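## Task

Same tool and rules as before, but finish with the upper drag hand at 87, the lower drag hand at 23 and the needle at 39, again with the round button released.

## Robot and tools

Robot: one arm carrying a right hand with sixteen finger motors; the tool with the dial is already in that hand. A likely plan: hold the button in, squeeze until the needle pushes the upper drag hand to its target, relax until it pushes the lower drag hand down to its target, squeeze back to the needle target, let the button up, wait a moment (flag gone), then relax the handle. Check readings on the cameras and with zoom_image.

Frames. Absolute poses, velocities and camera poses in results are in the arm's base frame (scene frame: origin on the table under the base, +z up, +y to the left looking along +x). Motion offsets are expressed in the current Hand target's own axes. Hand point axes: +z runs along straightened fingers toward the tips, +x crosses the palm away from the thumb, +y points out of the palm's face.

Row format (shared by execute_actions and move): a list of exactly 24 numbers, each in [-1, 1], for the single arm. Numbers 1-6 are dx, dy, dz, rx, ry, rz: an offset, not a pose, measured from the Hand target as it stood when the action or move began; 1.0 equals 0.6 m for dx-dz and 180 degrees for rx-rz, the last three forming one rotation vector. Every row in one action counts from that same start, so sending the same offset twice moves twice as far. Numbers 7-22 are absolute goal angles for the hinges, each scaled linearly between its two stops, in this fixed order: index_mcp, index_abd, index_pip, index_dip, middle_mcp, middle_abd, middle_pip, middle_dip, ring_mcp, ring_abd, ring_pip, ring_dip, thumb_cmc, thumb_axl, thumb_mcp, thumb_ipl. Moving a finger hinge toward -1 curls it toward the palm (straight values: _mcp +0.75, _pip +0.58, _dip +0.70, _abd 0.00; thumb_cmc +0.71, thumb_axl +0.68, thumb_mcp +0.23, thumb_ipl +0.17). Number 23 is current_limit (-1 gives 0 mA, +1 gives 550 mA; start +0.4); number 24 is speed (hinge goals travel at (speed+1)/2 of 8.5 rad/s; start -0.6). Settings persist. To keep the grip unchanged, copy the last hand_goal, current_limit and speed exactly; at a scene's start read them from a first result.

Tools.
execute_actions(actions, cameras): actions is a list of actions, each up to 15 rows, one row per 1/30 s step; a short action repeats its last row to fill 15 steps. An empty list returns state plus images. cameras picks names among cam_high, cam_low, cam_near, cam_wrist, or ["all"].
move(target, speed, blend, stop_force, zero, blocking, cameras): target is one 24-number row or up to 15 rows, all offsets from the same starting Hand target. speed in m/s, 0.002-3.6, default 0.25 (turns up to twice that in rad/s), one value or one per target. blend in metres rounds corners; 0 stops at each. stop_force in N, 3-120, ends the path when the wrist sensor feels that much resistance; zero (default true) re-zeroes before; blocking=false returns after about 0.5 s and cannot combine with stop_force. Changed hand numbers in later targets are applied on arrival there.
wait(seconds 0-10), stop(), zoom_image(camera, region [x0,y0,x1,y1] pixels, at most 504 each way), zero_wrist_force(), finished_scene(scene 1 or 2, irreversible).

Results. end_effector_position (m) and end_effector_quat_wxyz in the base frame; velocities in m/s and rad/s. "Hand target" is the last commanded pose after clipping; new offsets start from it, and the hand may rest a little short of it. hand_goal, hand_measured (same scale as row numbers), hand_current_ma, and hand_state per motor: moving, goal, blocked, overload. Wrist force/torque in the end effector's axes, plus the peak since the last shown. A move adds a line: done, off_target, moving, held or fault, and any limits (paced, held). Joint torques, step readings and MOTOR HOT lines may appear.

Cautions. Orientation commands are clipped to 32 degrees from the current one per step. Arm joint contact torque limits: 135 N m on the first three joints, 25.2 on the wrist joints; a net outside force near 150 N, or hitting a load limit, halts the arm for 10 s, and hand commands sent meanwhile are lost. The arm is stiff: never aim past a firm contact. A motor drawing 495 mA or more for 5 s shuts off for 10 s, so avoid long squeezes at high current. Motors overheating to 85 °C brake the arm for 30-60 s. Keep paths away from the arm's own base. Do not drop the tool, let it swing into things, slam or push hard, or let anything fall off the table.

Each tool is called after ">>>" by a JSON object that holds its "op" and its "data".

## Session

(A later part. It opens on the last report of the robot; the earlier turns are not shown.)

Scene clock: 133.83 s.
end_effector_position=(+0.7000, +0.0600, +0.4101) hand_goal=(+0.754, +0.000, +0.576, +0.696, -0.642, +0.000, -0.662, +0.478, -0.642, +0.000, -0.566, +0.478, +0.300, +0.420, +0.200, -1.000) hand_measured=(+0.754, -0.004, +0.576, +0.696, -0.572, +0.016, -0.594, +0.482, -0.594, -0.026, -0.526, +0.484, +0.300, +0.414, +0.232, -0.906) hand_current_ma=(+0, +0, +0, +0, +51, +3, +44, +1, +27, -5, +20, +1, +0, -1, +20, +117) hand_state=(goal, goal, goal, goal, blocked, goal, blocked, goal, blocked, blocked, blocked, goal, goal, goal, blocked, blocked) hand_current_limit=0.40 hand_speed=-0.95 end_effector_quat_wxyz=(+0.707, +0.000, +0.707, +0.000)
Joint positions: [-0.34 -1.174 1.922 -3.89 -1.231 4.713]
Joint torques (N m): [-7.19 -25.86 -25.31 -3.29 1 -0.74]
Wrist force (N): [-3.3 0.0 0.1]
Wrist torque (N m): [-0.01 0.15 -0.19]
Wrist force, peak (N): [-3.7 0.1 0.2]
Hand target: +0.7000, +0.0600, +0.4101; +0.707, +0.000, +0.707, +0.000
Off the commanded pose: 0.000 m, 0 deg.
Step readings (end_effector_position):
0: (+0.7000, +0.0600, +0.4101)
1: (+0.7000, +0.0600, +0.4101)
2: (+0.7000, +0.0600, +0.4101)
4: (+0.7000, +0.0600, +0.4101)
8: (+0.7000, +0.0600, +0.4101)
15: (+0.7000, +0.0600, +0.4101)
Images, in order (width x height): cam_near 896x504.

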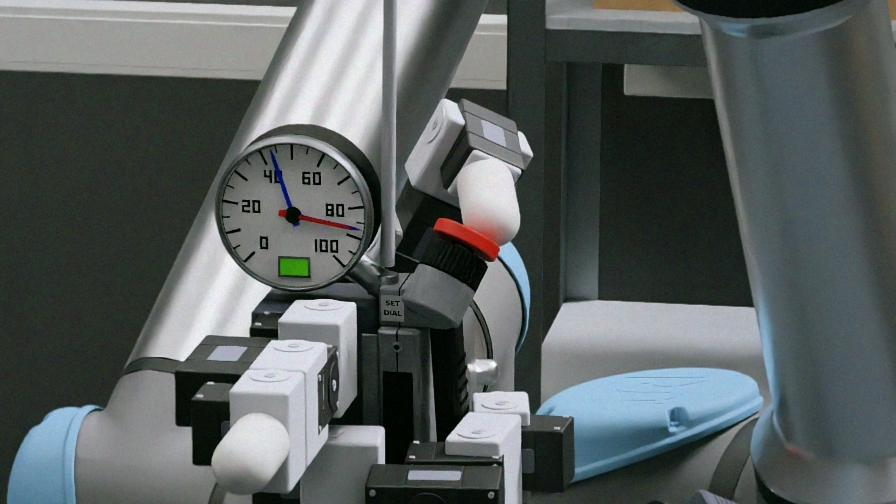

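>>> {"op": "execute_actions", "data": {"actions": [[[0,0,0,0,0,0,0.754,0,0.576,0.696,-0.46,0,-0.47,0.478,-0.46,0,-0.36,0.478,0.30,0.42,0.20,-1.0,0.4,-0.9]],[[0,0,0,0,0,0,0.754,0,0.576,0.696,-0.46,0,-0.47,0.478,-0.46,0,-0.36,0.478,0.30,0.42,0.20,-1.0,0.4,-0.9]],[[0,0,0,0,0,0,0.754,0,0.576,0.696,-0.48,0,-0.49,0.478,-0.48,0,-0.38,0.478,0.30,0.42,0.25,-0.74,0.4,-0.7]],[[0,0,0,0,0,0,0.754,0,0.576,0.696,-0.48,0,-0.49,0.478,-0.48,0,-0.38,0.478,0.30,0.42,0.25,-0.74,0.4,-0.7]],[[0,0,0,0,0,0,0.754,0,0.576,0.696,-0.48,0,-0.49,0.478,-0.48,0,-0.38,0.478,0.30,0.42,0.25,-0.74,0.4,-0.7]],[[0,0,0,0,0,0,0.754,0,0.576,0.696,-0.74,0,-0.76,0.478,-0.74,0,-0.66,0.478,0.30,0.42,0.25,-0.76,0.4,-0.85]],[[0,0,0,0,0,0,0.754,0,0.576,0.696,-0.74,0,-0.76,0.478,-0.74,0,-0.66,0.478,0.30,0.42,0.25,-0.76,0.4,-0.85]],[[0,0,0,0,0,0,0.754,0,0.576,0.696,-0.74,0,-0.76,0.478,-0.74,0,-0.66,0.478,0.30,0.42,0.20,-1.0,0.4,-0.85]],[[0,0,0,0,0,0,0.754,0,0.576,0.696,-0.74,0,-0.76,0.478,-0.74,0,-0.66,0.478,0.30,0.42,0.20,-1.0,0.4,-0.85]],[[0,0,0,0,0,0,0.754,0,0.576,0.696,-0.46,0,-0.47,0.478,-0.46,0,-0.36,0.478,0.30,0.42,0.20,-1.0,0.4,-0.9]],[[0,0,0,0,0,0,0.754,0,0.576,0.696,-0.46,0,-0.47,0.478,-0.46,0,-0.36,0.478,0.30,0.42,0.20,-1.0,0.4,-0.9]]], "cameras": ["cam_near"]}}

>>> {"op": "zoom_image", "data": {"camera": "cam_near", "region": [210, 90, 560, 490]}}

Scene clock: 159.00 s.
end_effector_position=(+0.7000, +0.0600, +0.4101) hand_goal=(+0.754, +0.000, +0.576, +0.696, -0.460, +0.000, -0.470, +0.478, -0.460, +0.000, -0.360, +0.478, +0.300, +0.420, +0.200, -1.000) hand_measured=(+0.754, -0.004, +0.576, +0.696, -0.462, +0.002, -0.474, +0.482, -0.464, -0.024, -0.366, +0.484, +0.296, +0.414, +0.200, -0.998) hand_current_ma=(+0, +0, +0, +0, +0, +0, -1, +1, -1, -5, -1, +1, +0, -2, +0, +0) hand_state=(goal, goal, goal, goal, goal, goal, goal, goal, goal, blocked, goal, goal, goal, goal, goal, goal) hand_current_limit=0.40 hand_speed=-0.90 end_effector_quat_wxyz=(+0.707, +0.000, +0.707, +0.000)
Joint positions: [-0.34 -1.174 1.922 -3.89 -1.231 4.713]
Joint torques (N m): [-6.77 -27.8 -26.99 -2.96 0.96 -0.59]
Wrist force (N): [-2.8 0.1 0.0]
Wrist torque (N m): [0.01 0.16 -0.16]
Wrist force, peak (N): [-3.8 0.0 0.3]
Hand target: +0.7000, +0.0600, +0.4101; +0.707, +0.000, +0.707, +0.000
Off the commanded pose: 0.000 m, 0 deg.
Step readings (end_effector_position):
0: (+0.7000, +0.0600, +0.4101)
1: (+0.7000, +0.0600, +0.4101)
2: (+0.7000, +0.0600, +0.4101)
4: (+0.7000, +0.0600, +0.4101)
8: (+0.7000, +0.0600, +0.4101)
15: (+0.7000, +0.0600, +0.4101)
16: (+0.7000, +0.0600, +0.4101)
17: (+0.7000, +0.0600, +0.4101)
19: (+0.7000, +0.0600, +0.4101)
23: (+0.7000, +0.0600, +0.4101)
30: (+0.7000, +0.0600, +0.4101)
31: (+0.7000, +0.0600, +0.4101)
32: (+0.7000, +0.0600, +0.4101)
34: (+0.7000, +0.0600, +0.4101)
38: (+0.7000, +0.0600, +0.4101)
45: (+0.7000, +0.0600, +0.4101)
46: (+0.7000, +0.0600, +0.4101)
47: (+0.7000, +0.0600, +0.4101)
49: (+0.7000, +0.0600, +0.4101)
53: (+0.7000, +0.0600, +0.4101)
60: (+0.7000, +0.0600, +0.4101)
61: (+0.7000, +0.0600, +0.4101)
62: (+0.7000, +0.0600, +0.4101)
64: (+0.7000, +0.0600, +0.4101)
68: (+0.7000, +0.0600, +0.4101)
75: (+0.7000, +0.0600, +0.4101)
76: (+0.7000, +0.0600, +0.4101)
77: (+0.7000, +0.0600, +0.4101)
79: (+0.7000, +0.0600, +0.4101)
83: (+0.7000, +0.0600, +0.4101)
90: (+0.7000, +0.0600, +0.4101)
91: (+0.7000, +0.0600, +0.4101)
92: (+0.7000, +0.0600, +0.4101)
94: (+0.7000, +0.0600, +0.4101)
98: (+0.7000, +0.0600, +0.4101)
105: (+0.7000, +0.0600, +0.4101)
106: (+0.7000, +0.0600, +0.4101)
107: (+0.7000, +0.0600, +0.4101)
109: (+0.7000, +0.0600, +0.4101)
113: (+0.7000, +0.0600, +0.4101)
120: (+0.7000, +0.0600, +0.4101)
121: (+0.7000, +0.0600, +0.4101)
122: (+0.7000, +0.0600, +0.4101)
124: (+0.7000, +0.0600, +0.4101)
128: (+0.7000, +0.0600, +0.4101)
135: (+0.7000, +0.0600, +0.4101)
136: (+0.7000, +0.0600, +0.4101)
137: (+0.7000, +0.0600, +0.4101)
139: (+0.7000, +0.0600, +0.4101)
143: (+0.7000, +0.0600, +0.4101)
150: (+0.7000, +0.0600, +0.4101)
151: (+0.7000, +0.0600, +0.4101)
152: (+0.7000, +0.0600, +0.4101)
154: (+0.7000, +0.0600, +0.4101)
158: (+0.7000, +0.0600, +0.4101)
165: (+0.7000, +0.0600, +0.4101)
Images, in order (width x height): cam_near 896x504.

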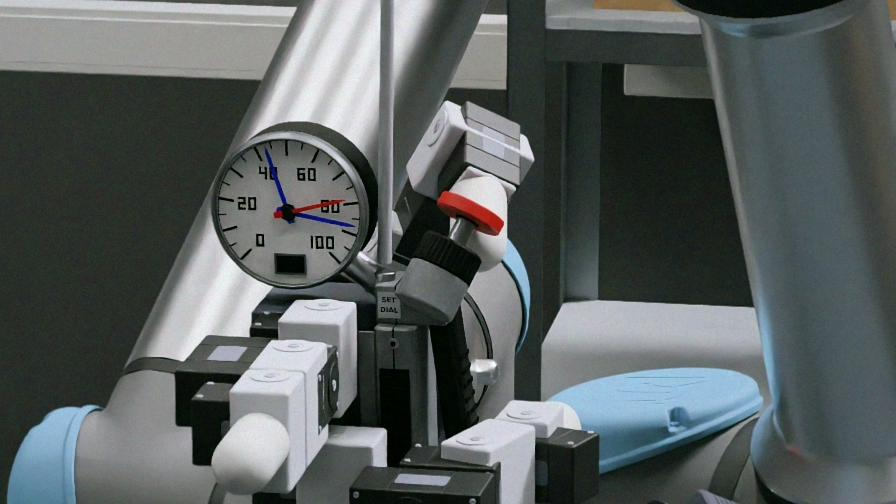

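Scaled by 1.260 from the camera's 896x504 image, which has a finer 1280x720 frame.

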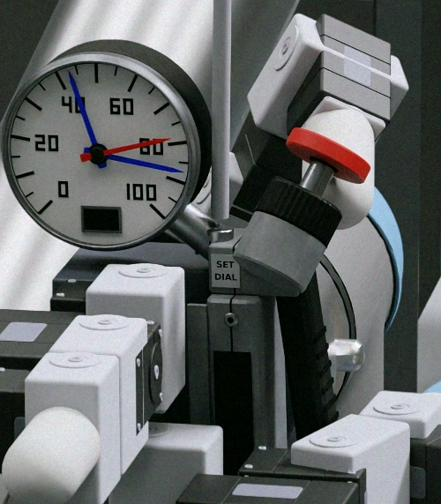

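>>> {"op": "execute_actions", "data": {"actions": [], "cameras": ["cam_wrist","cam_high","cam_near"]}}

>>> {"op": "zoom_image", "data": {"camera": "cam_wrist", "region": [540, 190, 780, 440]}}

>>> {"op": "zoom_image", "data": {"camera": "cam_high", "region": [500, 160, 620, 280]}}

>>> {"op": "zoom_image", "data": {"camera": "cam_near", "region": [380, 90, 560, 290]}}

Scene clock: 168.50 s.
end_effector_position=(+0.7000, +0.0600, +0.4101) hand_goal=(+0.754, +0.000, +0.576, +0.696, -0.460, +0.000, -0.470, +0.478, -0.460, +0.000, -0.360, +0.478, +0.300, +0.420, +0.200, -1.000) hand_measured=(+0.754, -0.004, +0.576, +0.696, -0.462, +0.002, -0.474, +0.482, -0.464, -0.024, -0.366, +0.484, +0.296, +0.414, +0.200, -0.998) hand_current_ma=(+0, +0, +0, +0, +0, +0, +0, +1, -1, -5, -1, +1, +0, -2, +0, +0) hand_state=(goal, goal, goal, goal, goal, goal, goal, goal, goal, blocked, goal, goal, goal, goal, goal, goal) hand_current_limit=0.40 hand_speed=-0.90 end_effector_quat_wxyz=(+0.707, +0.000, +0.707, +0.000)
Joint positions: [-0.34 -1.174 1.922 -3.89 -1.231 4.713]
Joint velocities: within noise
Joint torques (N m): [-3.2 -25.8 -26.58 -2.92 0.9 -0.65]
Wrist force (N): [-2.7 0.0 0.0]
Wrist torque (N m): [0.00 0.13 -0.15]
Wrist force, peak (N): [-3.3 0.0 0.4]
Hand target: +0.7000, +0.0600, +0.4101; +0.707, +0.000, +0.707, +0.000
Off the commanded pose: 0.000 m, 0 deg.
Images, in order (width x height): cam_high 896x504, cam_near 896x504, cam_wrist 896x504.

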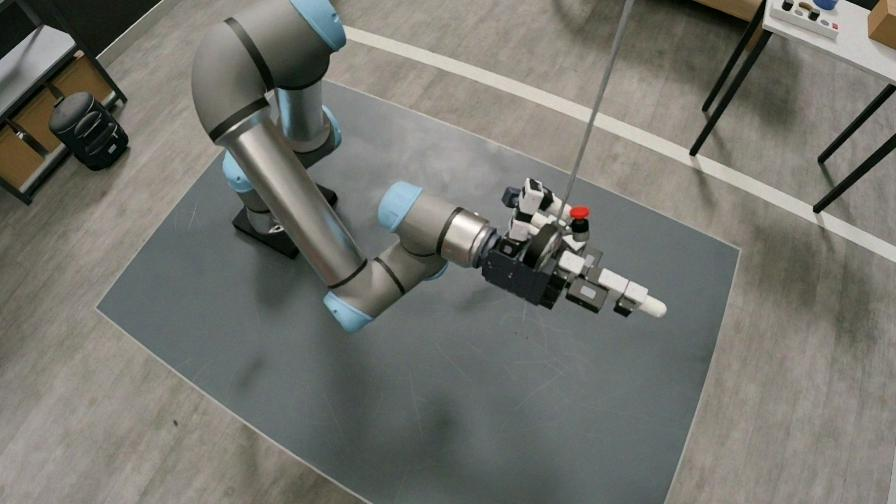

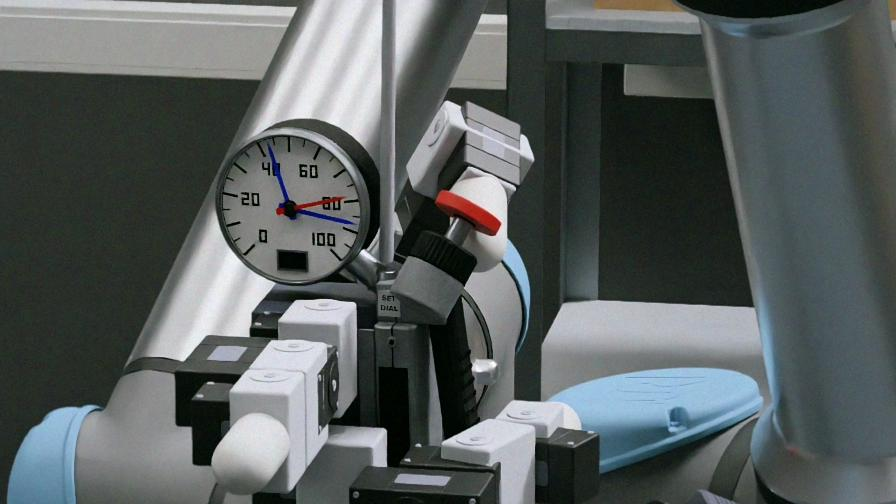

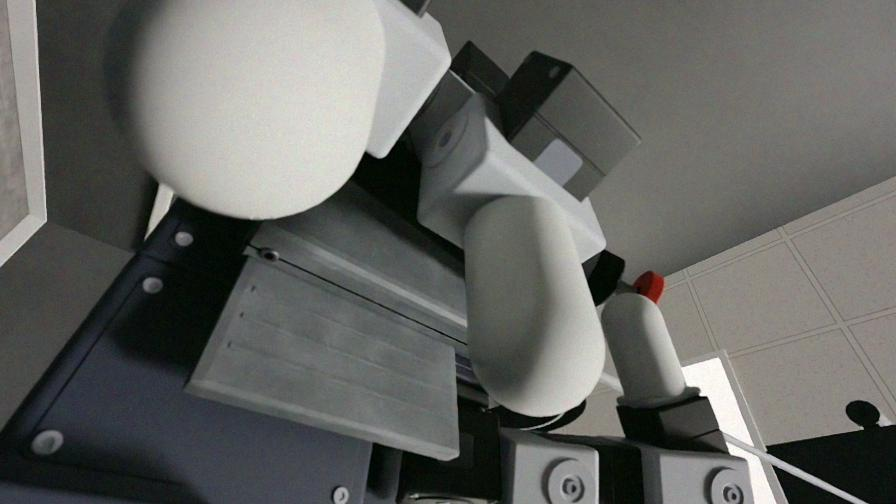

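Scaled by 2.016 from the camera's 896x504 image, which has a finer 1280x720 frame.

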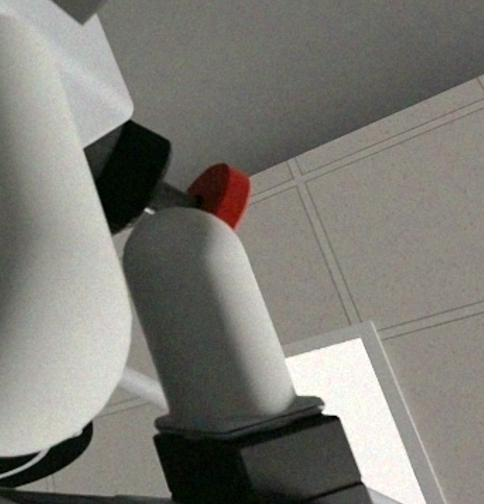

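Scaled by 4.200 from the camera's 896x504 image, which has a finer 1280x720 frame.

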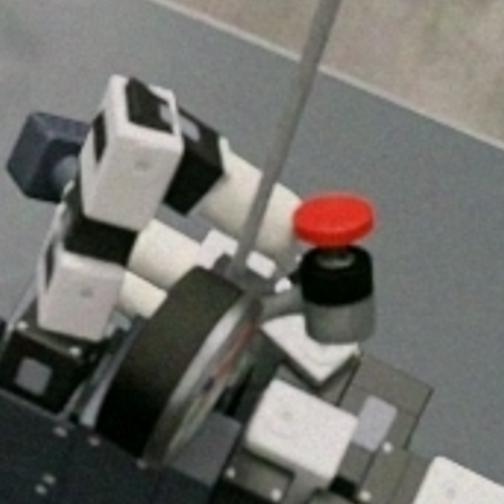

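Scaled by 2.520 from the camera's 896x504 image, which has a finer 1280x720 frame.

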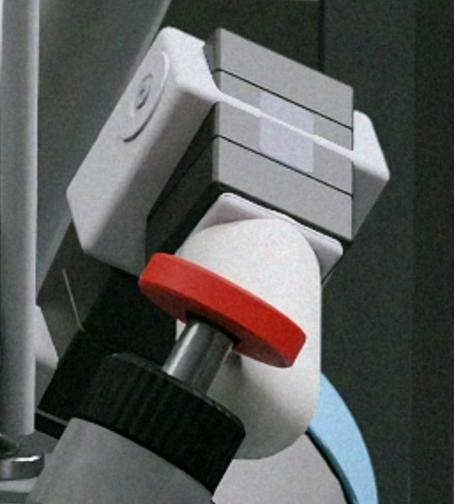

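>>> {"op": "execute_actions", "data": {"actions": [[[0,0,0,0,0,0,0.754,0,0.576,0.696,-0.48,0,-0.49,0.478,-0.48,0,-0.38,0.478,0.30,0.42,0.52,-1.0,0.4,-0.88]],[[0,0,0,0,0,0,0.754,0,0.576,0.696,-0.48,0,-0.49,0.478,-0.48,0,-0.38,0.478,0.30,0.42,0.52,-1.0,0.4,-0.88]],[[0,0,0,0,0,0,0.754,0,0.576,0.696,-0.48,0,-0.49,0.478,-0.48,0,-0.38,0.478,0.30,0.42,0.50,-0.60,0.4,-0.85]],[[0,0,0,0,0,0,0.754,0,0.576,0.696,-0.48,0,-0.49,0.478,-0.48,0,-0.38,0.478,0.30,0.42,0.50,-0.60,0.4,-0.85]],[[0,0,0,0,0,0,0.754,0,0.576,0.696,-0.48,0,-0.49,0.478,-0.48,0,-0.38,0.478,0.30,0.42,0.17,-0.60,0.4,-0.85]],[[0,0,0,0,0,0,0.754,0,0.576,0.696,-0.48,0,-0.49,0.478,-0.48,0,-0.38,0.478,0.30,0.42,0.17,-0.60,0.4,-0.85]]], "cameras": ["cam_near","cam_wrist","cam_high"]}}

>>> {"op": "zoom_image", "data": {"camera": "cam_near", "region": [210, 90, 560, 490]}}

>>> {"op": "zoom_image", "data": {"camera": "cam_high", "region": [500, 160, 620, 280]}}

>>> {"op": "zoom_image", "data": {"camera": "cam_near", "region": [200, 110, 380, 290]}}

Scene clock: 206.13 s.
end_effector_position=(+0.7000, +0.0600, +0.4101) hand_goal=(+0.754, +0.000, +0.576, +0.696, -0.480, +0.000, -0.490, +0.478, -0.480, +0.000, -0.380, +0.478, +0.300, +0.420, +0.170, -0.600) hand_measured=(+0.754, -0.004, +0.576, +0.696, -0.472, +0.002, -0.482, +0.482, -0.476, -0.024, -0.376, +0.484, +0.294, +0.416, +0.170, -0.608) hand_current_ma=(+0, +0, +0, +0, +2, +0, +1, +1, +0, -5, +1, +1, -1, -1, +0, -2) hand_state=(goal, goal, goal, goal, goal, goal, goal, goal, goal, blocked, goal, goal, goal, goal, goal, goal) hand_current_limit=0.40 hand_speed=-0.85 end_effector_quat_wxyz=(+0.707, +0.000, +0.707, +0.000)
Joint positions: [-0.34 -1.174 1.922 -3.89 -1.231 4.713]
Joint torques (N m): [8.81 -27.54 -25.21 -2.39 0.61 -0.48]
Wrist force (N): [-2.9 0.2 -0.2]
Wrist torque (N m): [0.05 0.16 -0.17]
Wrist force, peak (N): [-3.2 -0.1 -0.2]
Hand target: +0.7000, +0.0600, +0.4101; +0.707, +0.000, +0.707, +0.000
Off the commanded pose: 0.000 m, 0 deg.
Step readings (end_effector_position):
0: (+0.7000, +0.0600, +0.4101)
1: (+0.7000, +0.0600, +0.4101)
2: (+0.7000, +0.0600, +0.4101)
4: (+0.7000, +0.0600, +0.4101)
8: (+0.7000, +0.0600, +0.4101)
15: (+0.7000, +0.0600, +0.4101)
16: (+0.7000, +0.0600, +0.4101)
17: (+0.7000, +0.0600, +0.4101)
19: (+0.7000, +0.0600, +0.4101)
23: (+0.7000, +0.0600, +0.4101)
30: (+0.7000, +0.0600, +0.4101)
31: (+0.7000, +0.0600, +0.4101)
32: (+0.7000, +0.0600, +0.4101)
34: (+0.7000, +0.0600, +0.4101)
38: (+0.7000, +0.0600, +0.4101)
45: (+0.7000, +0.0600, +0.4101)
46: (+0.7000, +0.0600, +0.4101)
47: (+0.7000, +0.0600, +0.4101)
49: (+0.7000, +0.0600, +0.4101)
53: (+0.7000, +0.0600, +0.4101)
60: (+0.7000, +0.0600, +0.4101)
61: (+0.7000, +0.0600, +0.4101)
62: (+0.7000, +0.0600, +0.4101)
64: (+0.7000, +0.0600, +0.4101)
68: (+0.7000, +0.0600, +0.4101)
75: (+0.7000, +0.0600, +0.4101)
76: (+0.7000, +0.0600, +0.4101)
77: (+0.7000, +0.0600, +0.4101)
79: (+0.7000, +0.0600, +0.4101)
83: (+0.7000, +0.0600, +0.4101)
90: (+0.7000, +0.0600, +0.4101)
Images, in order (width x height): cam_high 896x504, cam_near 896x504, cam_wrist 896x504.

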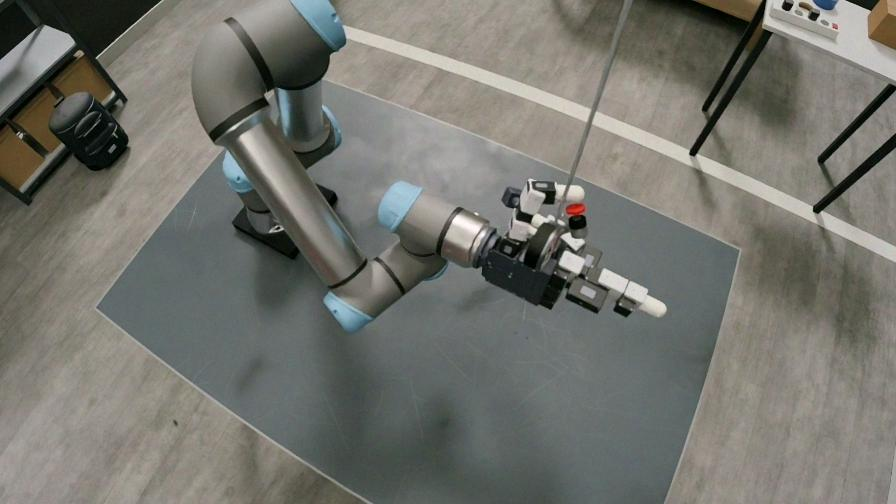

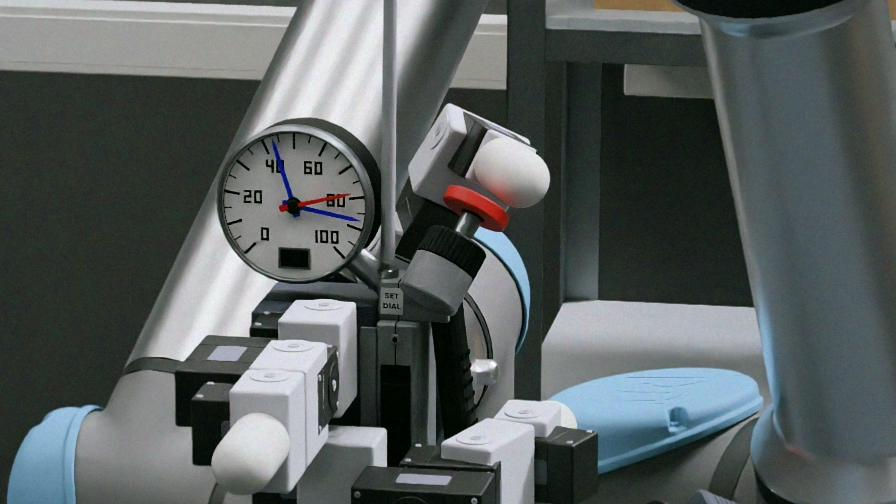

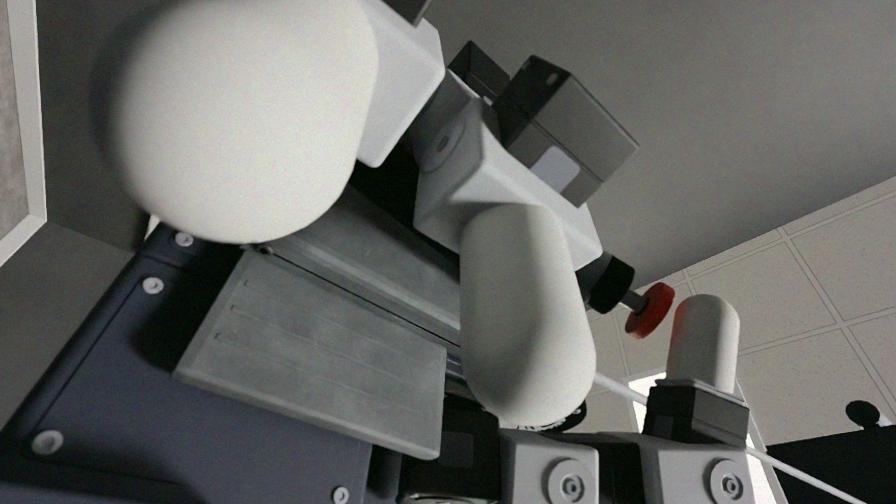

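Scaled by 1.260 from the camera's 896x504 image, which has a finer 1280x720 frame.

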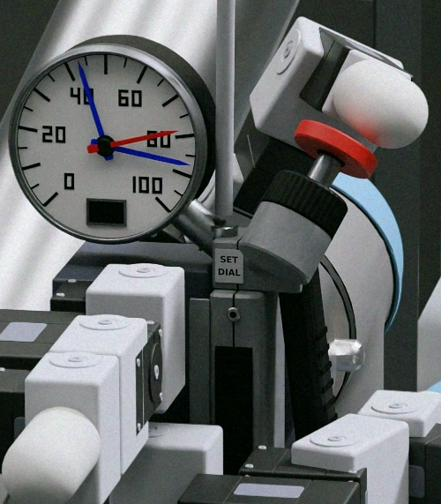

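Scaled by 4.200 from the camera's 896x504 image, which has a finer 1280x720 frame.

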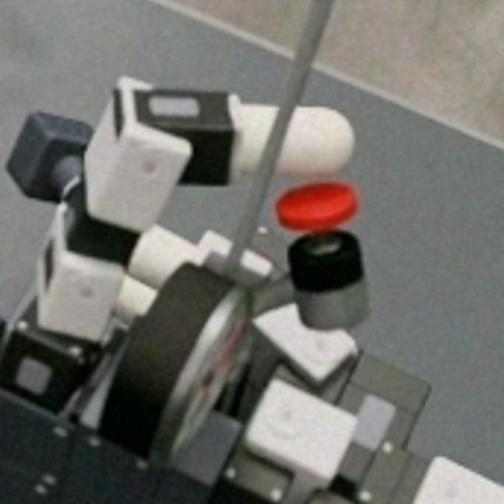

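Scaled by 2.800 from the camera's 896x504 image, which has a finer 1280x720 frame.

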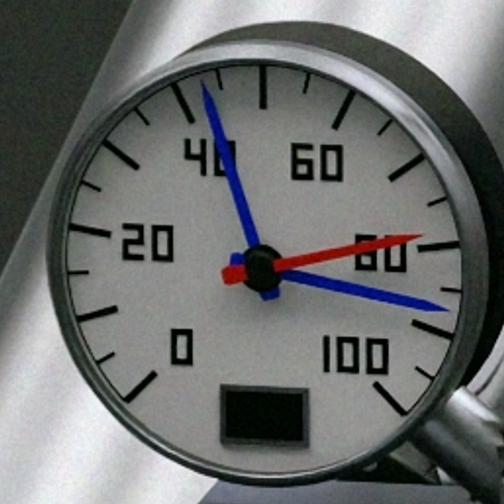

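>>> {"op": "execute_actions", "data": {"actions": [[[0,0,0,0,0,0,0.754,0,0.576,0.696,-0.72,0,-0.74,0.478,-0.72,0,-0.64,0.478,0.30,0.42,0.17,-0.65,0.4,-0.85]],[[0,0,0,0,0,0,0.754,0,0.576,0.696,-0.72,0,-0.74,0.478,-0.72,0,-0.64,0.478,0.30,0.42,0.17,-0.66,0.4,-0.85]],[[0,0,0,0,0,0,0.754,0,0.576,0.696,-0.72,0,-0.74,0.478,-0.72,0,-0.64,0.478,0.30,0.42,0.12,-0.93,0.4,-0.85]],[[0,0,0,0,0,0,0.754,0,0.576,0.696,-0.72,0,-0.74,0.478,-0.72,0,-0.64,0.478,0.30,0.42,0.12,-0.93,0.4,-0.85]]], "cameras": ["cam_near","cam_wrist","cam_high"]}}

>>> {"op": "zoom_image", "data": {"camera": "cam_near", "region": [210, 90, 560, 490]}}

>>> {"op": "zoom_image", "data": {"camera": "cam_high", "region": [500, 160, 620, 280]}}

>>> {"op": "zoom_image", "data": {"camera": "cam_wrist", "region": [540, 190, 780, 440]}}

Scene clock: 221.20 s.
end_effector_position=(+0.7000, +0.0600, +0.4101) hand_goal=(+0.754, +0.000, +0.576, +0.696, -0.720, +0.000, -0.740, +0.478, -0.720, +0.000, -0.640, +0.478, +0.300, +0.420, +0.120, -0.930) hand_measured=(+0.754, -0.004, +0.576, +0.696, -0.598, +0.000, -0.672, +0.482, -0.654, -0.024, -0.598, +0.484, +0.302, +0.414, +0.174, -0.776) hand_current_ma=(+0, +0, +0, +0, +122, +0, +44, +1, +46, -5, +20, +1, +0, -2, +47, +255) hand_state=(goal, goal, goal, goal, blocked, goal, blocked, goal, blocked, blocked, blocked, goal, goal, goal, blocked, blocked) hand_current_limit=0.40 hand_speed=-0.85 end_effector_quat_wxyz=(+0.707, +0.000, +0.707, +0.000)
Joint positions: [-0.34 -1.174 1.922 -3.89 -1.231 4.713]
Joint torques (N m): [9.32 -27.41 -24.7 -2.07 0.47 -0.54]
Wrist force (N): [-3.3 0.0 0.0]
Wrist torque (N m): [-0.01 0.15 -0.18]
Wrist force, peak (N): [-3.7 0.2 0.2]
Hand target: +0.7000, +0.0600, +0.4101; +0.707, +0.000, +0.707, +0.000
Off the commanded pose: 0.000 m, 0 deg.
Step readings (end_effector_position):
0: (+0.7000, +0.0600, +0.4101)
1: (+0.7000, +0.0600, +0.4101)
2: (+0.7000, +0.0600, +0.4101)
4: (+0.7000, +0.0600, +0.4101)
8: (+0.7000, +0.0600, +0.4101)
15: (+0.7000, +0.0600, +0.4101)
16: (+0.7000, +0.0600, +0.4101)
17: (+0.7000, +0.0600, +0.4101)
19: (+0.7000, +0.0600, +0.4101)
23: (+0.7000, +0.0600, +0.4101)
30: (+0.7000, +0.0600, +0.4101)
31: (+0.7000, +0.0600, +0.4101)
32: (+0.7000, +0.0600, +0.4101)
34: (+0.7000, +0.0600, +0.4101)
38: (+0.7000, +0.0600, +0.4101)
45: (+0.7000, +0.0600, +0.4101)
46: (+0.7000, +0.0600, +0.4101)
47: (+0.7000, +0.0600, +0.4101)
49: (+0.7000, +0.0600, +0.4101)
53: (+0.7000, +0.0600, +0.4101)
60: (+0.7000, +0.0600, +0.4101)
Images, in order (width x height): cam_high 896x504, cam_near 896x504, cam_wrist 896x504.

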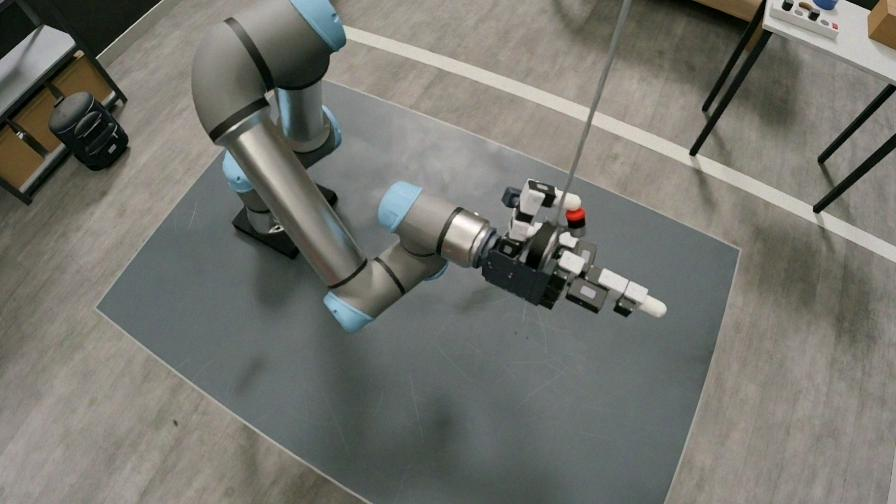

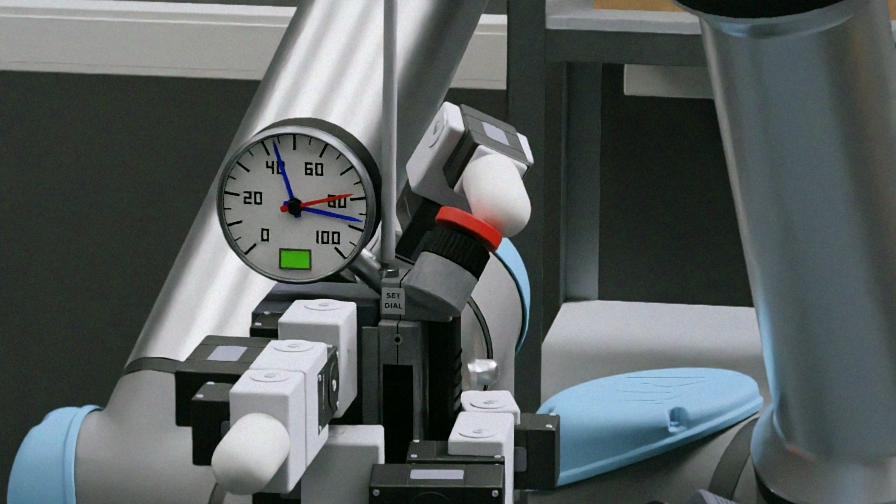

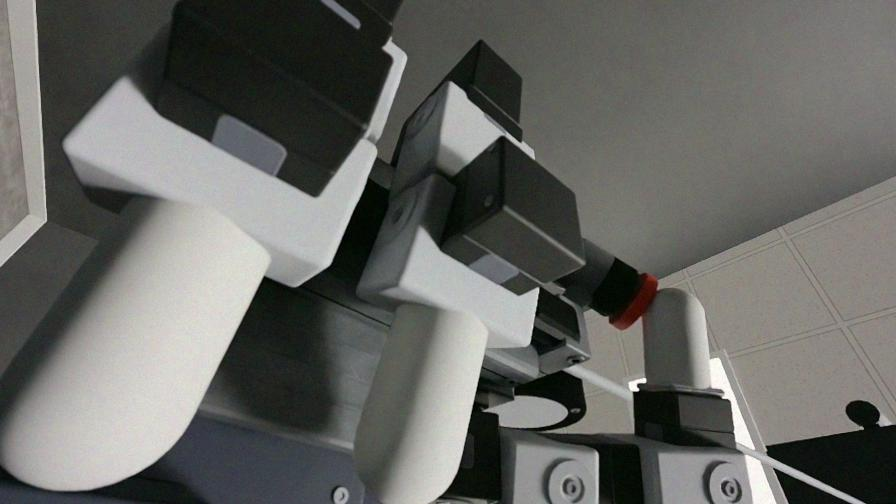

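Scaled by 1.260 from the camera's 896x504 image, which has a finer 1280x720 frame.

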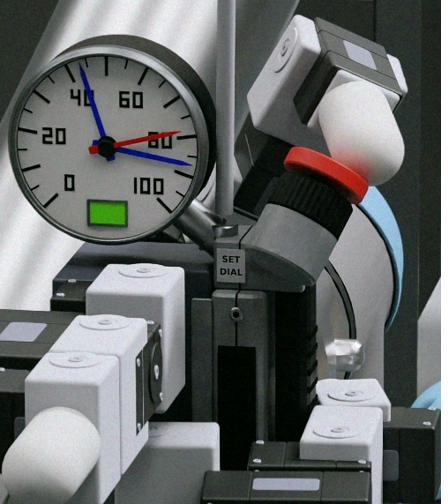

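Scaled by 4.200 from the camera's 896x504 image, which has a finer 1280x720 frame.

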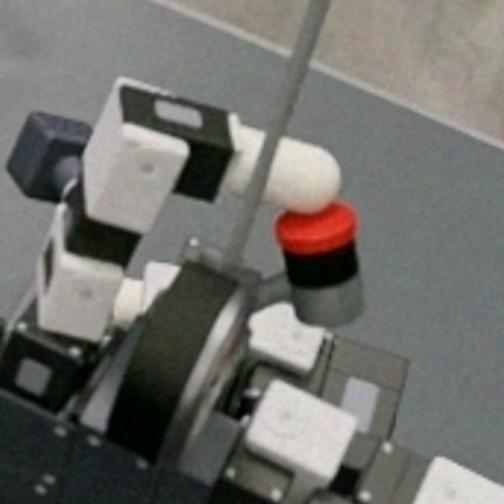

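Scaled by 2.016 from the camera's 896x504 image, which has a finer 1280x720 frame.

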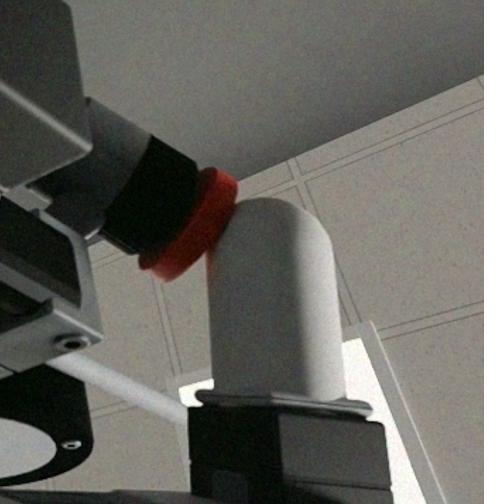

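>>> {"op": "execute_actions", "data": {"actions": [[[0,0,0,0,0,0,0.754,0,0.576,0.696,-0.46,0,-0.47,0.478,-0.46,0,-0.36,0.478,0.30,0.42,0.12,-0.89,0.4,-0.9]],[[0,0,0,0,0,0,0.754,0,0.576,0.696,-0.46,0,-0.47,0.478,-0.46,0,-0.36,0.478,0.30,0.42,0.12,-0.89,0.4,-0.9]],[[0,0,0,0,0,0,0.754,0,0.576,0.696,-0.48,0,-0.49,0.478,-0.48,0,-0.38,0.478,0.30,0.42,0.17,-0.62,0.4,-0.7]],[[0,0,0,0,0,0,0.754,0,0.576,0.696,-0.48,0,-0.49,0.478,-0.48,0,-0.38,0.478,0.30,0.42,0.17,-0.62,0.4,-0.7]],[[0,0,0,0,0,0,0.754,0,0.576,0.696,-0.48,0,-0.49,0.478,-0.48,0,-0.38,0.478,0.30,0.42,0.17,-0.62,0.4,-0.7]],[[0,0,0,0,0,0,0.754,0,0.576,0.696,-0.74,0,-0.76,0.478,-0.74,0,-0.66,0.478,0.30,0.42,0.17,-0.65,0.4,-0.85]],[[0,0,0,0,0,0,0.754,0,0.576,0.696,-0.74,0,-0.76,0.478,-0.74,0,-0.66,0.478,0.30,0.42,0.17,-0.65,0.4,-0.85]],[[0,0,0,0,0,0,0.754,0,0.576,0.696,-0.74,0,-0.76,0.478,-0.74,0,-0.66,0.478,0.30,0.42,0.12,-0.90,0.4,-0.85]],[[0,0,0,0,0,0,0.754,0,0.576,0.696,-0.74,0,-0.76,0.478,-0.74,0,-0.66,0.478,0.30,0.42,0.12,-0.90,0.4,-0.85]],[[0,0,0,0,0,0,0.754,0,0.576,0.696,-0.46,0,-0.47,0.478,-0.46,0,-0.36,0.478,0.30,0.42,0.12,-0.89,0.4,-0.9]],[[0,0,0,0,0,0,0.754,0,0.576,0.696,-0.46,0,-0.47,0.478,-0.46,0,-0.36,0.478,0.30,0.42,0.12,-0.89,0.4,-0.9]]], "cameras": ["cam_near"]}}

>>> {"op": "zoom_image", "data": {"camera": "cam_near", "region": [210, 90, 560, 490]}}

Scene clock: 242.80 s.
end_effector_position=(+0.7000, +0.0600, +0.4101) hand_goal=(+0.754, +0.000, +0.576, +0.696, -0.460, +0.000, -0.470, +0.478, -0.460, +0.000, -0.360, +0.478, +0.300, +0.420, +0.120, -0.890) hand_measured=(+0.754, -0.004, +0.576, +0.696, -0.464, +0.000, -0.476, +0.482, -0.464, -0.024, -0.366, +0.484, +0.304, +0.416, +0.168, -0.808) hand_current_ma=(+0, +0, +0, +0, -1, +0, -1, +1, -1, -5, -1, +1, +0, -1, +38, +96) hand_state=(goal, goal, goal, goal, goal, goal, goal, goal, goal, blocked, goal, goal, goal, goal, blocked, blocked) hand_current_limit=0.40 hand_speed=-0.90 end_effector_quat_wxyz=(+0.707, +0.000, +0.707, +0.000)
Joint positions: [-0.34 -1.174 1.922 -3.89 -1.231 4.713]
Joint torques (N m): [6.51 -27.75 -24.42 -1.9 0.45 -0.38]
Wrist force (N): [-3.6 0.0 0.1]
Wrist torque (N m): [-0.02 0.21 -0.23]
Wrist force, peak (N): [-3.9 0.2 0.0]
Hand target: +0.7000, +0.0600, +0.4101; +0.707, +0.000, +0.707, +0.000
Off the commanded pose: 0.000 m, 0 deg.
Step readings (end_effector_position):
0: (+0.7000, +0.0600, +0.4101)
1: (+0.7000, +0.0600, +0.4101)
2: (+0.7000, +0.0600, +0.4101)
4: (+0.7000, +0.0600, +0.4101)
8: (+0.7000, +0.0600, +0.4101)
15: (+0.7000, +0.0600, +0.4101)
16: (+0.7000, +0.0600, +0.4101)
17: (+0.7000, +0.0600, +0.4101)
19: (+0.7000, +0.0600, +0.4101)
23: (+0.7000, +0.0600, +0.4101)
30: (+0.7000, +0.0600, +0.4101)
31: (+0.7000, +0.0600, +0.4101)
32: (+0.7000, +0.0600, +0.4101)
34: (+0.7000, +0.0600, +0.4101)
38: (+0.7000, +0.0600, +0.4101)
45: (+0.7000, +0.0600, +0.4101)
46: (+0.7000, +0.0600, +0.4101)
47: (+0.7000, +0.0600, +0.4101)
49: (+0.7000, +0.0600, +0.4101)
53: (+0.7000, +0.0600, +0.4101)
60: (+0.7000, +0.0600, +0.4101)
61: (+0.7000, +0.0600, +0.4101)
62: (+0.7000, +0.0600, +0.4101)
64: (+0.7000, +0.0600, +0.4101)
68: (+0.7000, +0.0600, +0.4101)
75: (+0.7000, +0.0600, +0.4101)
76: (+0.7000, +0.0600, +0.4101)
77: (+0.7000, +0.0600, +0.4101)
79: (+0.7000, +0.0600, +0.4101)
83: (+0.7000, +0.0600, +0.4101)
90: (+0.7000, +0.0600, +0.4101)
91: (+0.7000, +0.0600, +0.4101)
92: (+0.7000, +0.0600, +0.4101)
94: (+0.7000, +0.0600, +0.4101)
98: (+0.7000, +0.0600, +0.4101)
105: (+0.7000, +0.0600, +0.4101)
106: (+0.7000, +0.0600, +0.4101)
107: (+0.7000, +0.0600, +0.4101)
109: (+0.7000, +0.0600, +0.4101)
113: (+0.7000, +0.0600, +0.4101)
120: (+0.7000, +0.0600, +0.4101)
121: (+0.7000, +0.0600, +0.4101)
122: (+0.7000, +0.0600, +0.4101)
124: (+0.7000, +0.0600, +0.4101)
128: (+0.7000, +0.0600, +0.4101)
135: (+0.7000, +0.0600, +0.4101)
136: (+0.7000, +0.0600, +0.4101)
137: (+0.7000, +0.0600, +0.4101)
139: (+0.7000, +0.0600, +0.4101)
143: (+0.7000, +0.0600, +0.4101)
150: (+0.7000, +0.0600, +0.4101)
151: (+0.7000, +0.0600, +0.4101)
152: (+0.7000, +0.0600, +0.4101)
154: (+0.7000, +0.0600, +0.4101)
158: (+0.7000, +0.0600, +0.4101)
165: (+0.7000, +0.0600, +0.4101)
Images, in order (width x height): cam_near 896x504.

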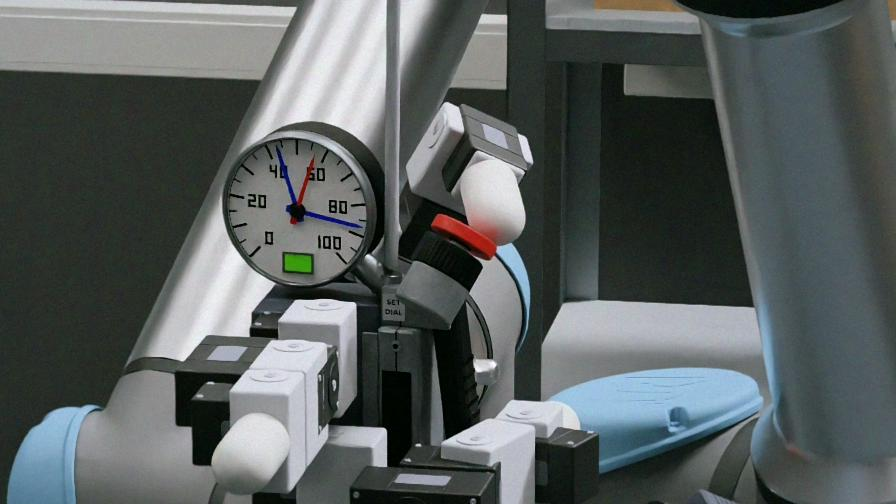

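Scaled by 1.260 from the camera's 896x504 image, which has a finer 1280x720 frame.

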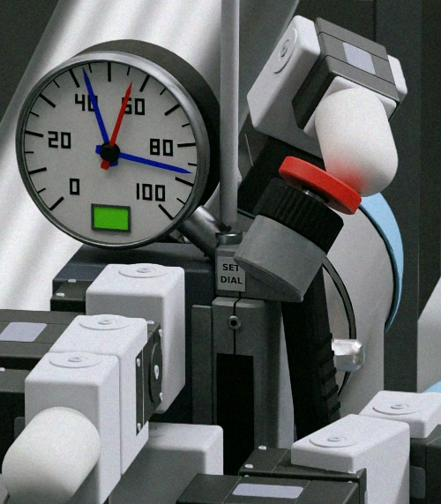

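>>> {"op": "execute_actions", "data": {"actions": [[[0,0,0,0,0,0,0.754,0,0.576,0.696,-0.48,0,-0.49,0.478,-0.48,0,-0.38,0.478,0.30,0.42,0.17,-0.62,0.4,-0.7]],[[0,0,0,0,0,0,0.754,0,0.576,0.696,-0.48,0,-0.49,0.478,-0.48,0,-0.38,0.478,0.30,0.42,0.17,-0.62,0.4,-0.7]],[[0,0,0,0,0,0,0.754,0,0.576,0.696,-0.48,0,-0.49,0.478,-0.48,0,-0.38,0.478,0.30,0.42,0.17,-0.62,0.4,-0.7]],[[0,0,0,0,0,0,0.754,0,0.576,0.696,-0.74,0,-0.76,0.478,-0.74,0,-0.66,0.478,0.30,0.42,0.17,-0.65,0.4,-0.85]],[[0,0,0,0,0,0,0.754,0,0.576,0.696,-0.74,0,-0.76,0.478,-0.74,0,-0.66,0.478,0.30,0.42,0.17,-0.65,0.4,-0.85]],[[0,0,0,0,0,0,0.754,0,0.576,0.696,-0.74,0,-0.76,0.478,-0.74,0,-0.66,0.478,0.30,0.42,0.12,-0.90,0.4,-0.85]],[[0,0,0,0,0,0,0.754,0,0.576,0.696,-0.74,0,-0.76,0.478,-0.74,0,-0.66,0.478,0.30,0.42,0.12,-0.90,0.4,-0.85]],[[0,0,0,0,0,0,0.754,0,0.576,0.696,-0.46,0,-0.47,0.478,-0.46,0,-0.36,0.478,0.30,0.42,0.12,-0.89,0.4,-0.9]],[[0,0,0,0,0,0,0.754,0,0.576,0.696,-0.46,0,-0.47,0.478,-0.46,0,-0.36,0.478,0.30,0.42,0.12,-0.89,0.4,-0.9]],[[0,0,0,0,0,0,0.754,0,0.576,0.696,-0.48,0,-0.49,0.478,-0.48,0,-0.38,0.478,0.30,0.42,0.17,-0.62,0.4,-0.7]],[[0,0,0,0,0,0,0.754,0,0.576,0.696,-0.48,0,-0.49,0.478,-0.48,0,-0.38,0.478,0.30,0.42,0.17,-0.62,0.4,-0.7]],[[0,0,0,0,0,0,0.754,0,0.576,0.696,-0.48,0,-0.49,0.478,-0.48,0,-0.38,0.478,0.30,0.42,0.17,-0.62,0.4,-0.7]],[[0,0,0,0,0,0,0.754,0,0.576,0.696,-0.74,0,-0.76,0.478,-0.74,0,-0.66,0.478,0.30,0.42,0.17,-0.65,0.4,-0.85]],[[0,0,0,0,0,0,0.754,0,0.576,0.696,-0.74,0,-0.76,0.478,-0.74,0,-0.66,0.478,0.30,0.42,0.17,-0.65,0.4,-0.85]],[[0,0,0,0,0,0,0.754,0,0.576,0.696,-0.74,0,-0.76,0.478,-0.74,0,-0.66,0.478,0.30,0.42,0.12,-0.90,0.4,-0.85]],[[0,0,0,0,0,0,0.754,0,0.576,0.696,-0.74,0,-0.76,0.478,-0.74,0,-0.66,0.478,0.30,0.42,0.12,-0.90,0.4,-0.85]],[[0,0,0,0,0,0,0.754,0,0.576,0.696,-0.48,0,-0.49,0.478,-0.48,0,-0.38,0.478,0.30,0.42,0.12,-0.89,0.4,-0.9]],[[0,0,0,0,0,0,0.754,0,0.576,0.696,-0.48,0,-0.49,0.478,-0.48,0,-0.38,0.478,0.30,0.42,0.12,-0.89,0.4,-0.9]]], "cameras": ["cam_near"]}}

>>> {"op": "zoom_image", "data": {"camera": "cam_near", "region": [210, 90, 560, 490]}}

>>> {"op": "zoom_image", "data": {"camera": "cam_near", "region": [210, 110, 390, 290]}}

Scene clock: 272.67 s.
end_effector_position=(+0.7000, +0.0600, +0.4101) hand_goal=(+0.754, +0.000, +0.576, +0.696, -0.480, +0.000, -0.490, +0.478, -0.480, +0.000, -0.380, +0.478, +0.300, +0.420, +0.120, -0.890) hand_measured=(+0.754, -0.004, +0.576, +0.696, -0.482, +0.000, -0.490, +0.482, -0.482, -0.024, -0.384, +0.484, +0.304, +0.416, +0.168, -0.808) hand_current_ma=(+0, +0, +0, +0, +0, +0, +0, +1, +0, -5, -1, +1, +0, -1, +38, +95) hand_state=(goal, goal, goal, goal, goal, goal, goal, goal, goal, blocked, goal, goal, goal, goal, blocked, blocked) hand_current_limit=0.40 hand_speed=-0.90 end_effector_quat_wxyz=(+0.707, +0.000, +0.707, +0.000)
Joint positions: [-0.34 -1.174 1.922 -3.89 -1.231 4.713]
Joint torques (N m): [4.28 -26.55 -24.12 -1.69 0.36 -0.5]
Wrist force (N): [-3.4 0.3 -0.2]
Wrist torque (N m): [0.05 0.18 -0.20]
Wrist force, peak (N): [-3.8 0.1 0.1]
Hand target: +0.7000, +0.0600, +0.4101; +0.707, +0.000, +0.707, +0.000
Off the commanded pose: 0.000 m, 0 deg.
Step readings (end_effector_position):
0: (+0.7000, +0.0600, +0.4101)
1: (+0.7000, +0.0600, +0.4101)
2: (+0.7000, +0.0600, +0.4101)
4: (+0.7000, +0.0600, +0.4101)
8: (+0.7000, +0.0600, +0.4101)
15: (+0.7000, +0.0600, +0.4101)
16: (+0.7000, +0.0600, +0.4101)
17: (+0.7000, +0.0600, +0.4101)
19: (+0.7000, +0.0600, +0.4101)
23: (+0.7000, +0.0600, +0.4101)
30: (+0.7000, +0.0600, +0.4101)
31: (+0.7000, +0.0600, +0.4101)
32: (+0.7000, +0.0600, +0.4101)
34: (+0.7000, +0.0600, +0.4101)
38: (+0.7000, +0.0600, +0.4101)
45: (+0.7000, +0.0600, +0.4101)
46: (+0.7000, +0.0600, +0.4101)
47: (+0.7000, +0.0600, +0.4101)
49: (+0.7000, +0.0600, +0.4101)
53: (+0.7000, +0.0600, +0.4101)
60: (+0.7000, +0.0600, +0.4101)
61: (+0.7000, +0.0600, +0.4101)
62: (+0.7000, +0.0600, +0.4101)
64: (+0.7000, +0.0600, +0.4101)
68: (+0.7000, +0.0600, +0.4101)
75: (+0.7000, +0.0600, +0.4101)
76: (+0.7000, +0.0600, +0.4101)
77: (+0.7000, +0.0600, +0.4101)
79: (+0.7000, +0.0600, +0.4101)
83: (+0.7000, +0.0600, +0.4101)
90: (+0.7000, +0.0600, +0.4101)
91: (+0.7000, +0.0600, +0.4101)
92: (+0.7000, +0.0600, +0.4101)
94: (+0.7000, +0.0600, +0.4101)
98: (+0.7000, +0.0600, +0.4101)
105: (+0.7000, +0.0600, +0.4101)
106: (+0.7000, +0.0600, +0.4101)
107: (+0.7000, +0.0600, +0.4101)
109: (+0.7000, +0.0600, +0.4101)
113: (+0.7000, +0.0600, +0.4101)
120: (+0.7000, +0.0600, +0.4101)
121: (+0.7000, +0.0600, +0.4101)
122: (+0.7000, +0.0600, +0.4101)
124: (+0.7000, +0.0600, +0.4101)
128: (+0.7000, +0.0600, +0.4101)
135: (+0.7000, +0.0600, +0.4101)
136: (+0.7000, +0.0600, +0.4101)
137: (+0.7000, +0.0600, +0.4101)
139: (+0.7000, +0.0600, +0.4101)
143: (+0.7000, +0.0600, +0.4101)
150: (+0.7000, +0.0600, +0.4101)
151: (+0.7000, +0.0600, +0.4101)
152: (+0.7000, +0.0600, +0.4101)
154: (+0.7000, +0.0600, +0.4101)
158: (+0.7000, +0.0600, +0.4101)
165: (+0.7000, +0.0600, +0.4101)
166: (+0.7000, +0.0600, +0.4101)
167: (+0.7000, +0.0600, +0.4101)
169: (+0.7000, +0.0600, +0.4101)
173: (+0.7000, +0.0600, +0.4101)
180: (+0.7000, +0.0600, +0.4101)
181: (+0.7000, +0.0600, +0.4101)
182: (+0.7000, +0.0600, +0.4101)
184: (+0.7000, +0.0600, +0.4101)
The list stops here: 27 later lines are left out.
Images, in order (width x height): cam_near 896x504.

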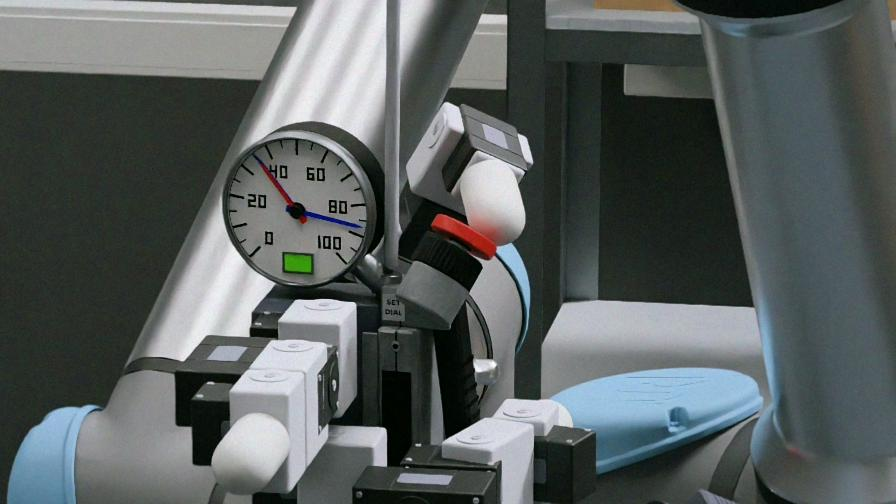

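Scaled by 1.260 from the camera's 896x504 image, which has a finer 1280x720 frame.

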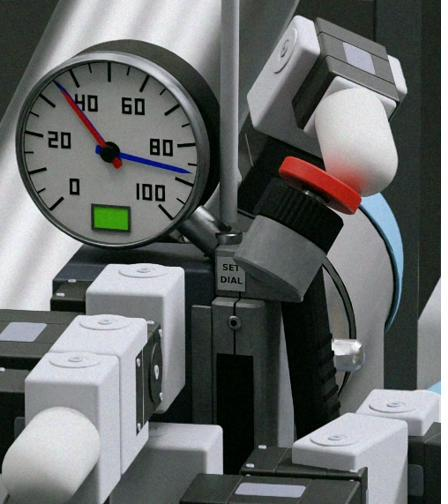

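Scaled by 2.800 from the camera's 896x504 image, which has a finer 1280x720 frame.

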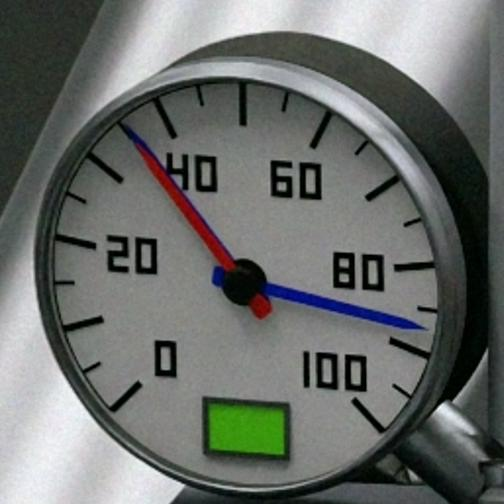

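>>> {"op": "execute_actions", "data": {"actions": [[[0,0,0,0,0,0,0.754,0,0.576,0.696,-0.44,0,-0.45,0.478,-0.44,0,-0.34,0.478,0.30,0.42,0.12,-0.89,0.4,-0.9]],[[0,0,0,0,0,0,0.754,0,0.576,0.696,-0.48,0,-0.49,0.478,-0.48,0,-0.38,0.478,0.30,0.42,0.17,-0.62,0.4,-0.7]],[[0,0,0,0,0,0,0.754,0,0.576,0.696,-0.48,0,-0.49,0.478,-0.48,0,-0.38,0.478,0.30,0.42,0.17,-0.62,0.4,-0.7]],[[0,0,0,0,0,0,0.754,0,0.576,0.696,-0.48,0,-0.49,0.478,-0.48,0,-0.38,0.478,0.30,0.42,0.17,-0.62,0.4,-0.7]],[[0,0,0,0,0,0,0.754,0,0.576,0.696,-0.76,0,-0.78,0.478,-0.76,0,-0.68,0.478,0.30,0.42,0.17,-0.65,0.4,-0.85]],[[0,0,0,0,0,0,0.754,0,0.576,0.696,-0.76,0,-0.78,0.478,-0.76,0,-0.68,0.478,0.30,0.42,0.17,-0.65,0.4,-0.85]],[[0,0,0,0,0,0,0.754,0,0.576,0.696,-0.76,0,-0.78,0.478,-0.76,0,-0.68,0.478,0.30,0.42,0.12,-0.90,0.4,-0.85]],[[0,0,0,0,0,0,0.754,0,0.576,0.696,-0.76,0,-0.78,0.478,-0.76,0,-0.68,0.478,0.30,0.42,0.12,-0.90,0.4,-0.85]],[[0,0,0,0,0,0,0.754,0,0.576,0.696,-0.55,0,-0.57,0.478,-0.55,0,-0.46,0.478,0.30,0.42,0.12,-0.89,0.4,-0.9]]], "cameras": ["cam_near"]}}

>>> {"op": "zoom_image", "data": {"camera": "cam_near", "region": [210, 110, 390, 290]}}

Scene clock: 290.57 s.
end_effector_position=(+0.7000, +0.0600, +0.4101) hand_goal=(+0.754, +0.000, +0.576, +0.696, -0.550, +0.000, -0.570, +0.478, -0.550, +0.000, -0.460, +0.478, +0.300, +0.420, +0.120, -0.890) hand_measured=(+0.754, -0.004, +0.576, +0.696, -0.528, +0.010, -0.548, +0.482, -0.544, -0.028, -0.456, +0.484, +0.304, +0.416, +0.168, -0.782) hand_current_ma=(+0, +0, +0, +0, +9, +1, +7, +1, +1, -6, +0, +1, +1, -1, +38, +145) hand_state=(goal, goal, goal, goal, blocked, goal, blocked, goal, goal, blocked, goal, goal, goal, goal, blocked, blocked) hand_current_limit=0.40 hand_speed=-0.90 end_effector_quat_wxyz=(+0.707, +0.000, +0.707, +0.000)
Joint positions: [-0.34 -1.174 1.922 -3.89 -1.231 4.713]
Joint torques (N m): [3.71 -28.15 -23.68 -1.7 0.15 -0.15]
Wrist force (N): [-3.3 0.3 0.0]
Wrist torque (N m): [0.03 0.15 -0.18]
Wrist force, peak (N): [-3.7 0.0 0.3]
Hand target: +0.7000, +0.0600, +0.4101; +0.707, +0.000, +0.707, +0.000
Off the commanded pose: 0.000 m, 0 deg.
Step readings (end_effector_position):
0: (+0.7000, +0.0600, +0.4101)
1: (+0.7000, +0.0600, +0.4101)
2: (+0.7000, +0.0600, +0.4101)
4: (+0.7000, +0.0600, +0.4101)
8: (+0.7000, +0.0600, +0.4101)
15: (+0.7000, +0.0600, +0.4101)
16: (+0.7000, +0.0600, +0.4101)
17: (+0.7000, +0.0600, +0.4101)
19: (+0.7000, +0.0600, +0.4101)
23: (+0.7000, +0.0600, +0.4101)
30: (+0.7000, +0.0600, +0.4101)
31: (+0.7000, +0.0600, +0.4101)
32: (+0.7000, +0.0600, +0.4101)
34: (+0.7000, +0.0600, +0.4101)
38: (+0.7000, +0.0600, +0.4101)
45: (+0.7000, +0.0600, +0.4101)
46: (+0.7000, +0.0600, +0.4101)
47: (+0.7000, +0.0600, +0.4101)
49: (+0.7000, +0.0600, +0.4101)
53: (+0.7000, +0.0600, +0.4101)
60: (+0.7000, +0.0600, +0.4101)
61: (+0.7000, +0.0600, +0.4101)
62: (+0.7000, +0.0600, +0.4101)
64: (+0.7000, +0.0600, +0.4101)
68: (+0.7000, +0.0600, +0.4101)
75: (+0.7000, +0.0600, +0.4101)
76: (+0.7000, +0.0600, +0.4101)
77: (+0.7000, +0.0600, +0.4101)
79: (+0.7000, +0.0600, +0.4101)
83: (+0.7000, +0.0600, +0.4101)
90: (+0.7000, +0.0600, +0.4101)
91: (+0.7000, +0.0600, +0.4101)
92: (+0.7000, +0.0600, +0.4101)
94: (+0.7000, +0.0600, +0.4101)
98: (+0.7000, +0.0600, +0.4101)
105: (+0.7000, +0.0600, +0.4101)
106: (+0.7000, +0.0600, +0.4101)
107: (+0.7000, +0.0600, +0.4101)
109: (+0.7000, +0.0600, +0.4101)
113: (+0.7000, +0.0600, +0.4101)
120: (+0.7000, +0.0600, +0.4101)
121: (+0.7000, +0.0600, +0.4101)
122: (+0.7000, +0.0600, +0.4101)
124: (+0.7000, +0.0600, +0.4101)
128: (+0.7000, +0.0600, +0.4101)
135: (+0.7000, +0.0600, +0.4101)
Images, in order (width x height): cam_near 896x504.

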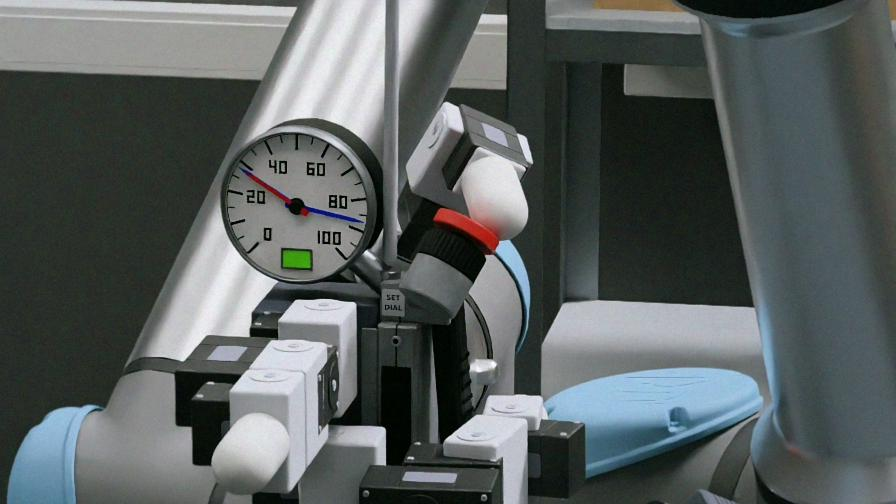

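Scaled by 2.800 from the camera's 896x504 image, which has a finer 1280x720 frame.

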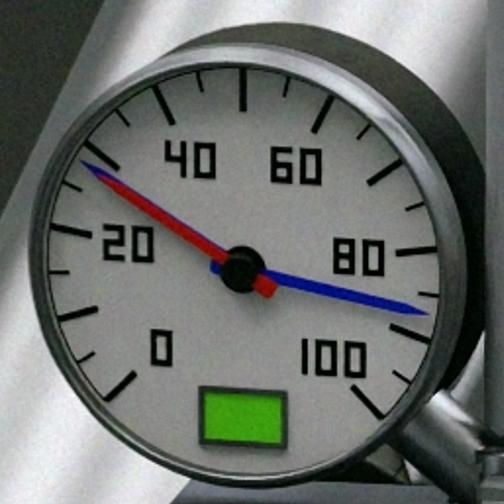

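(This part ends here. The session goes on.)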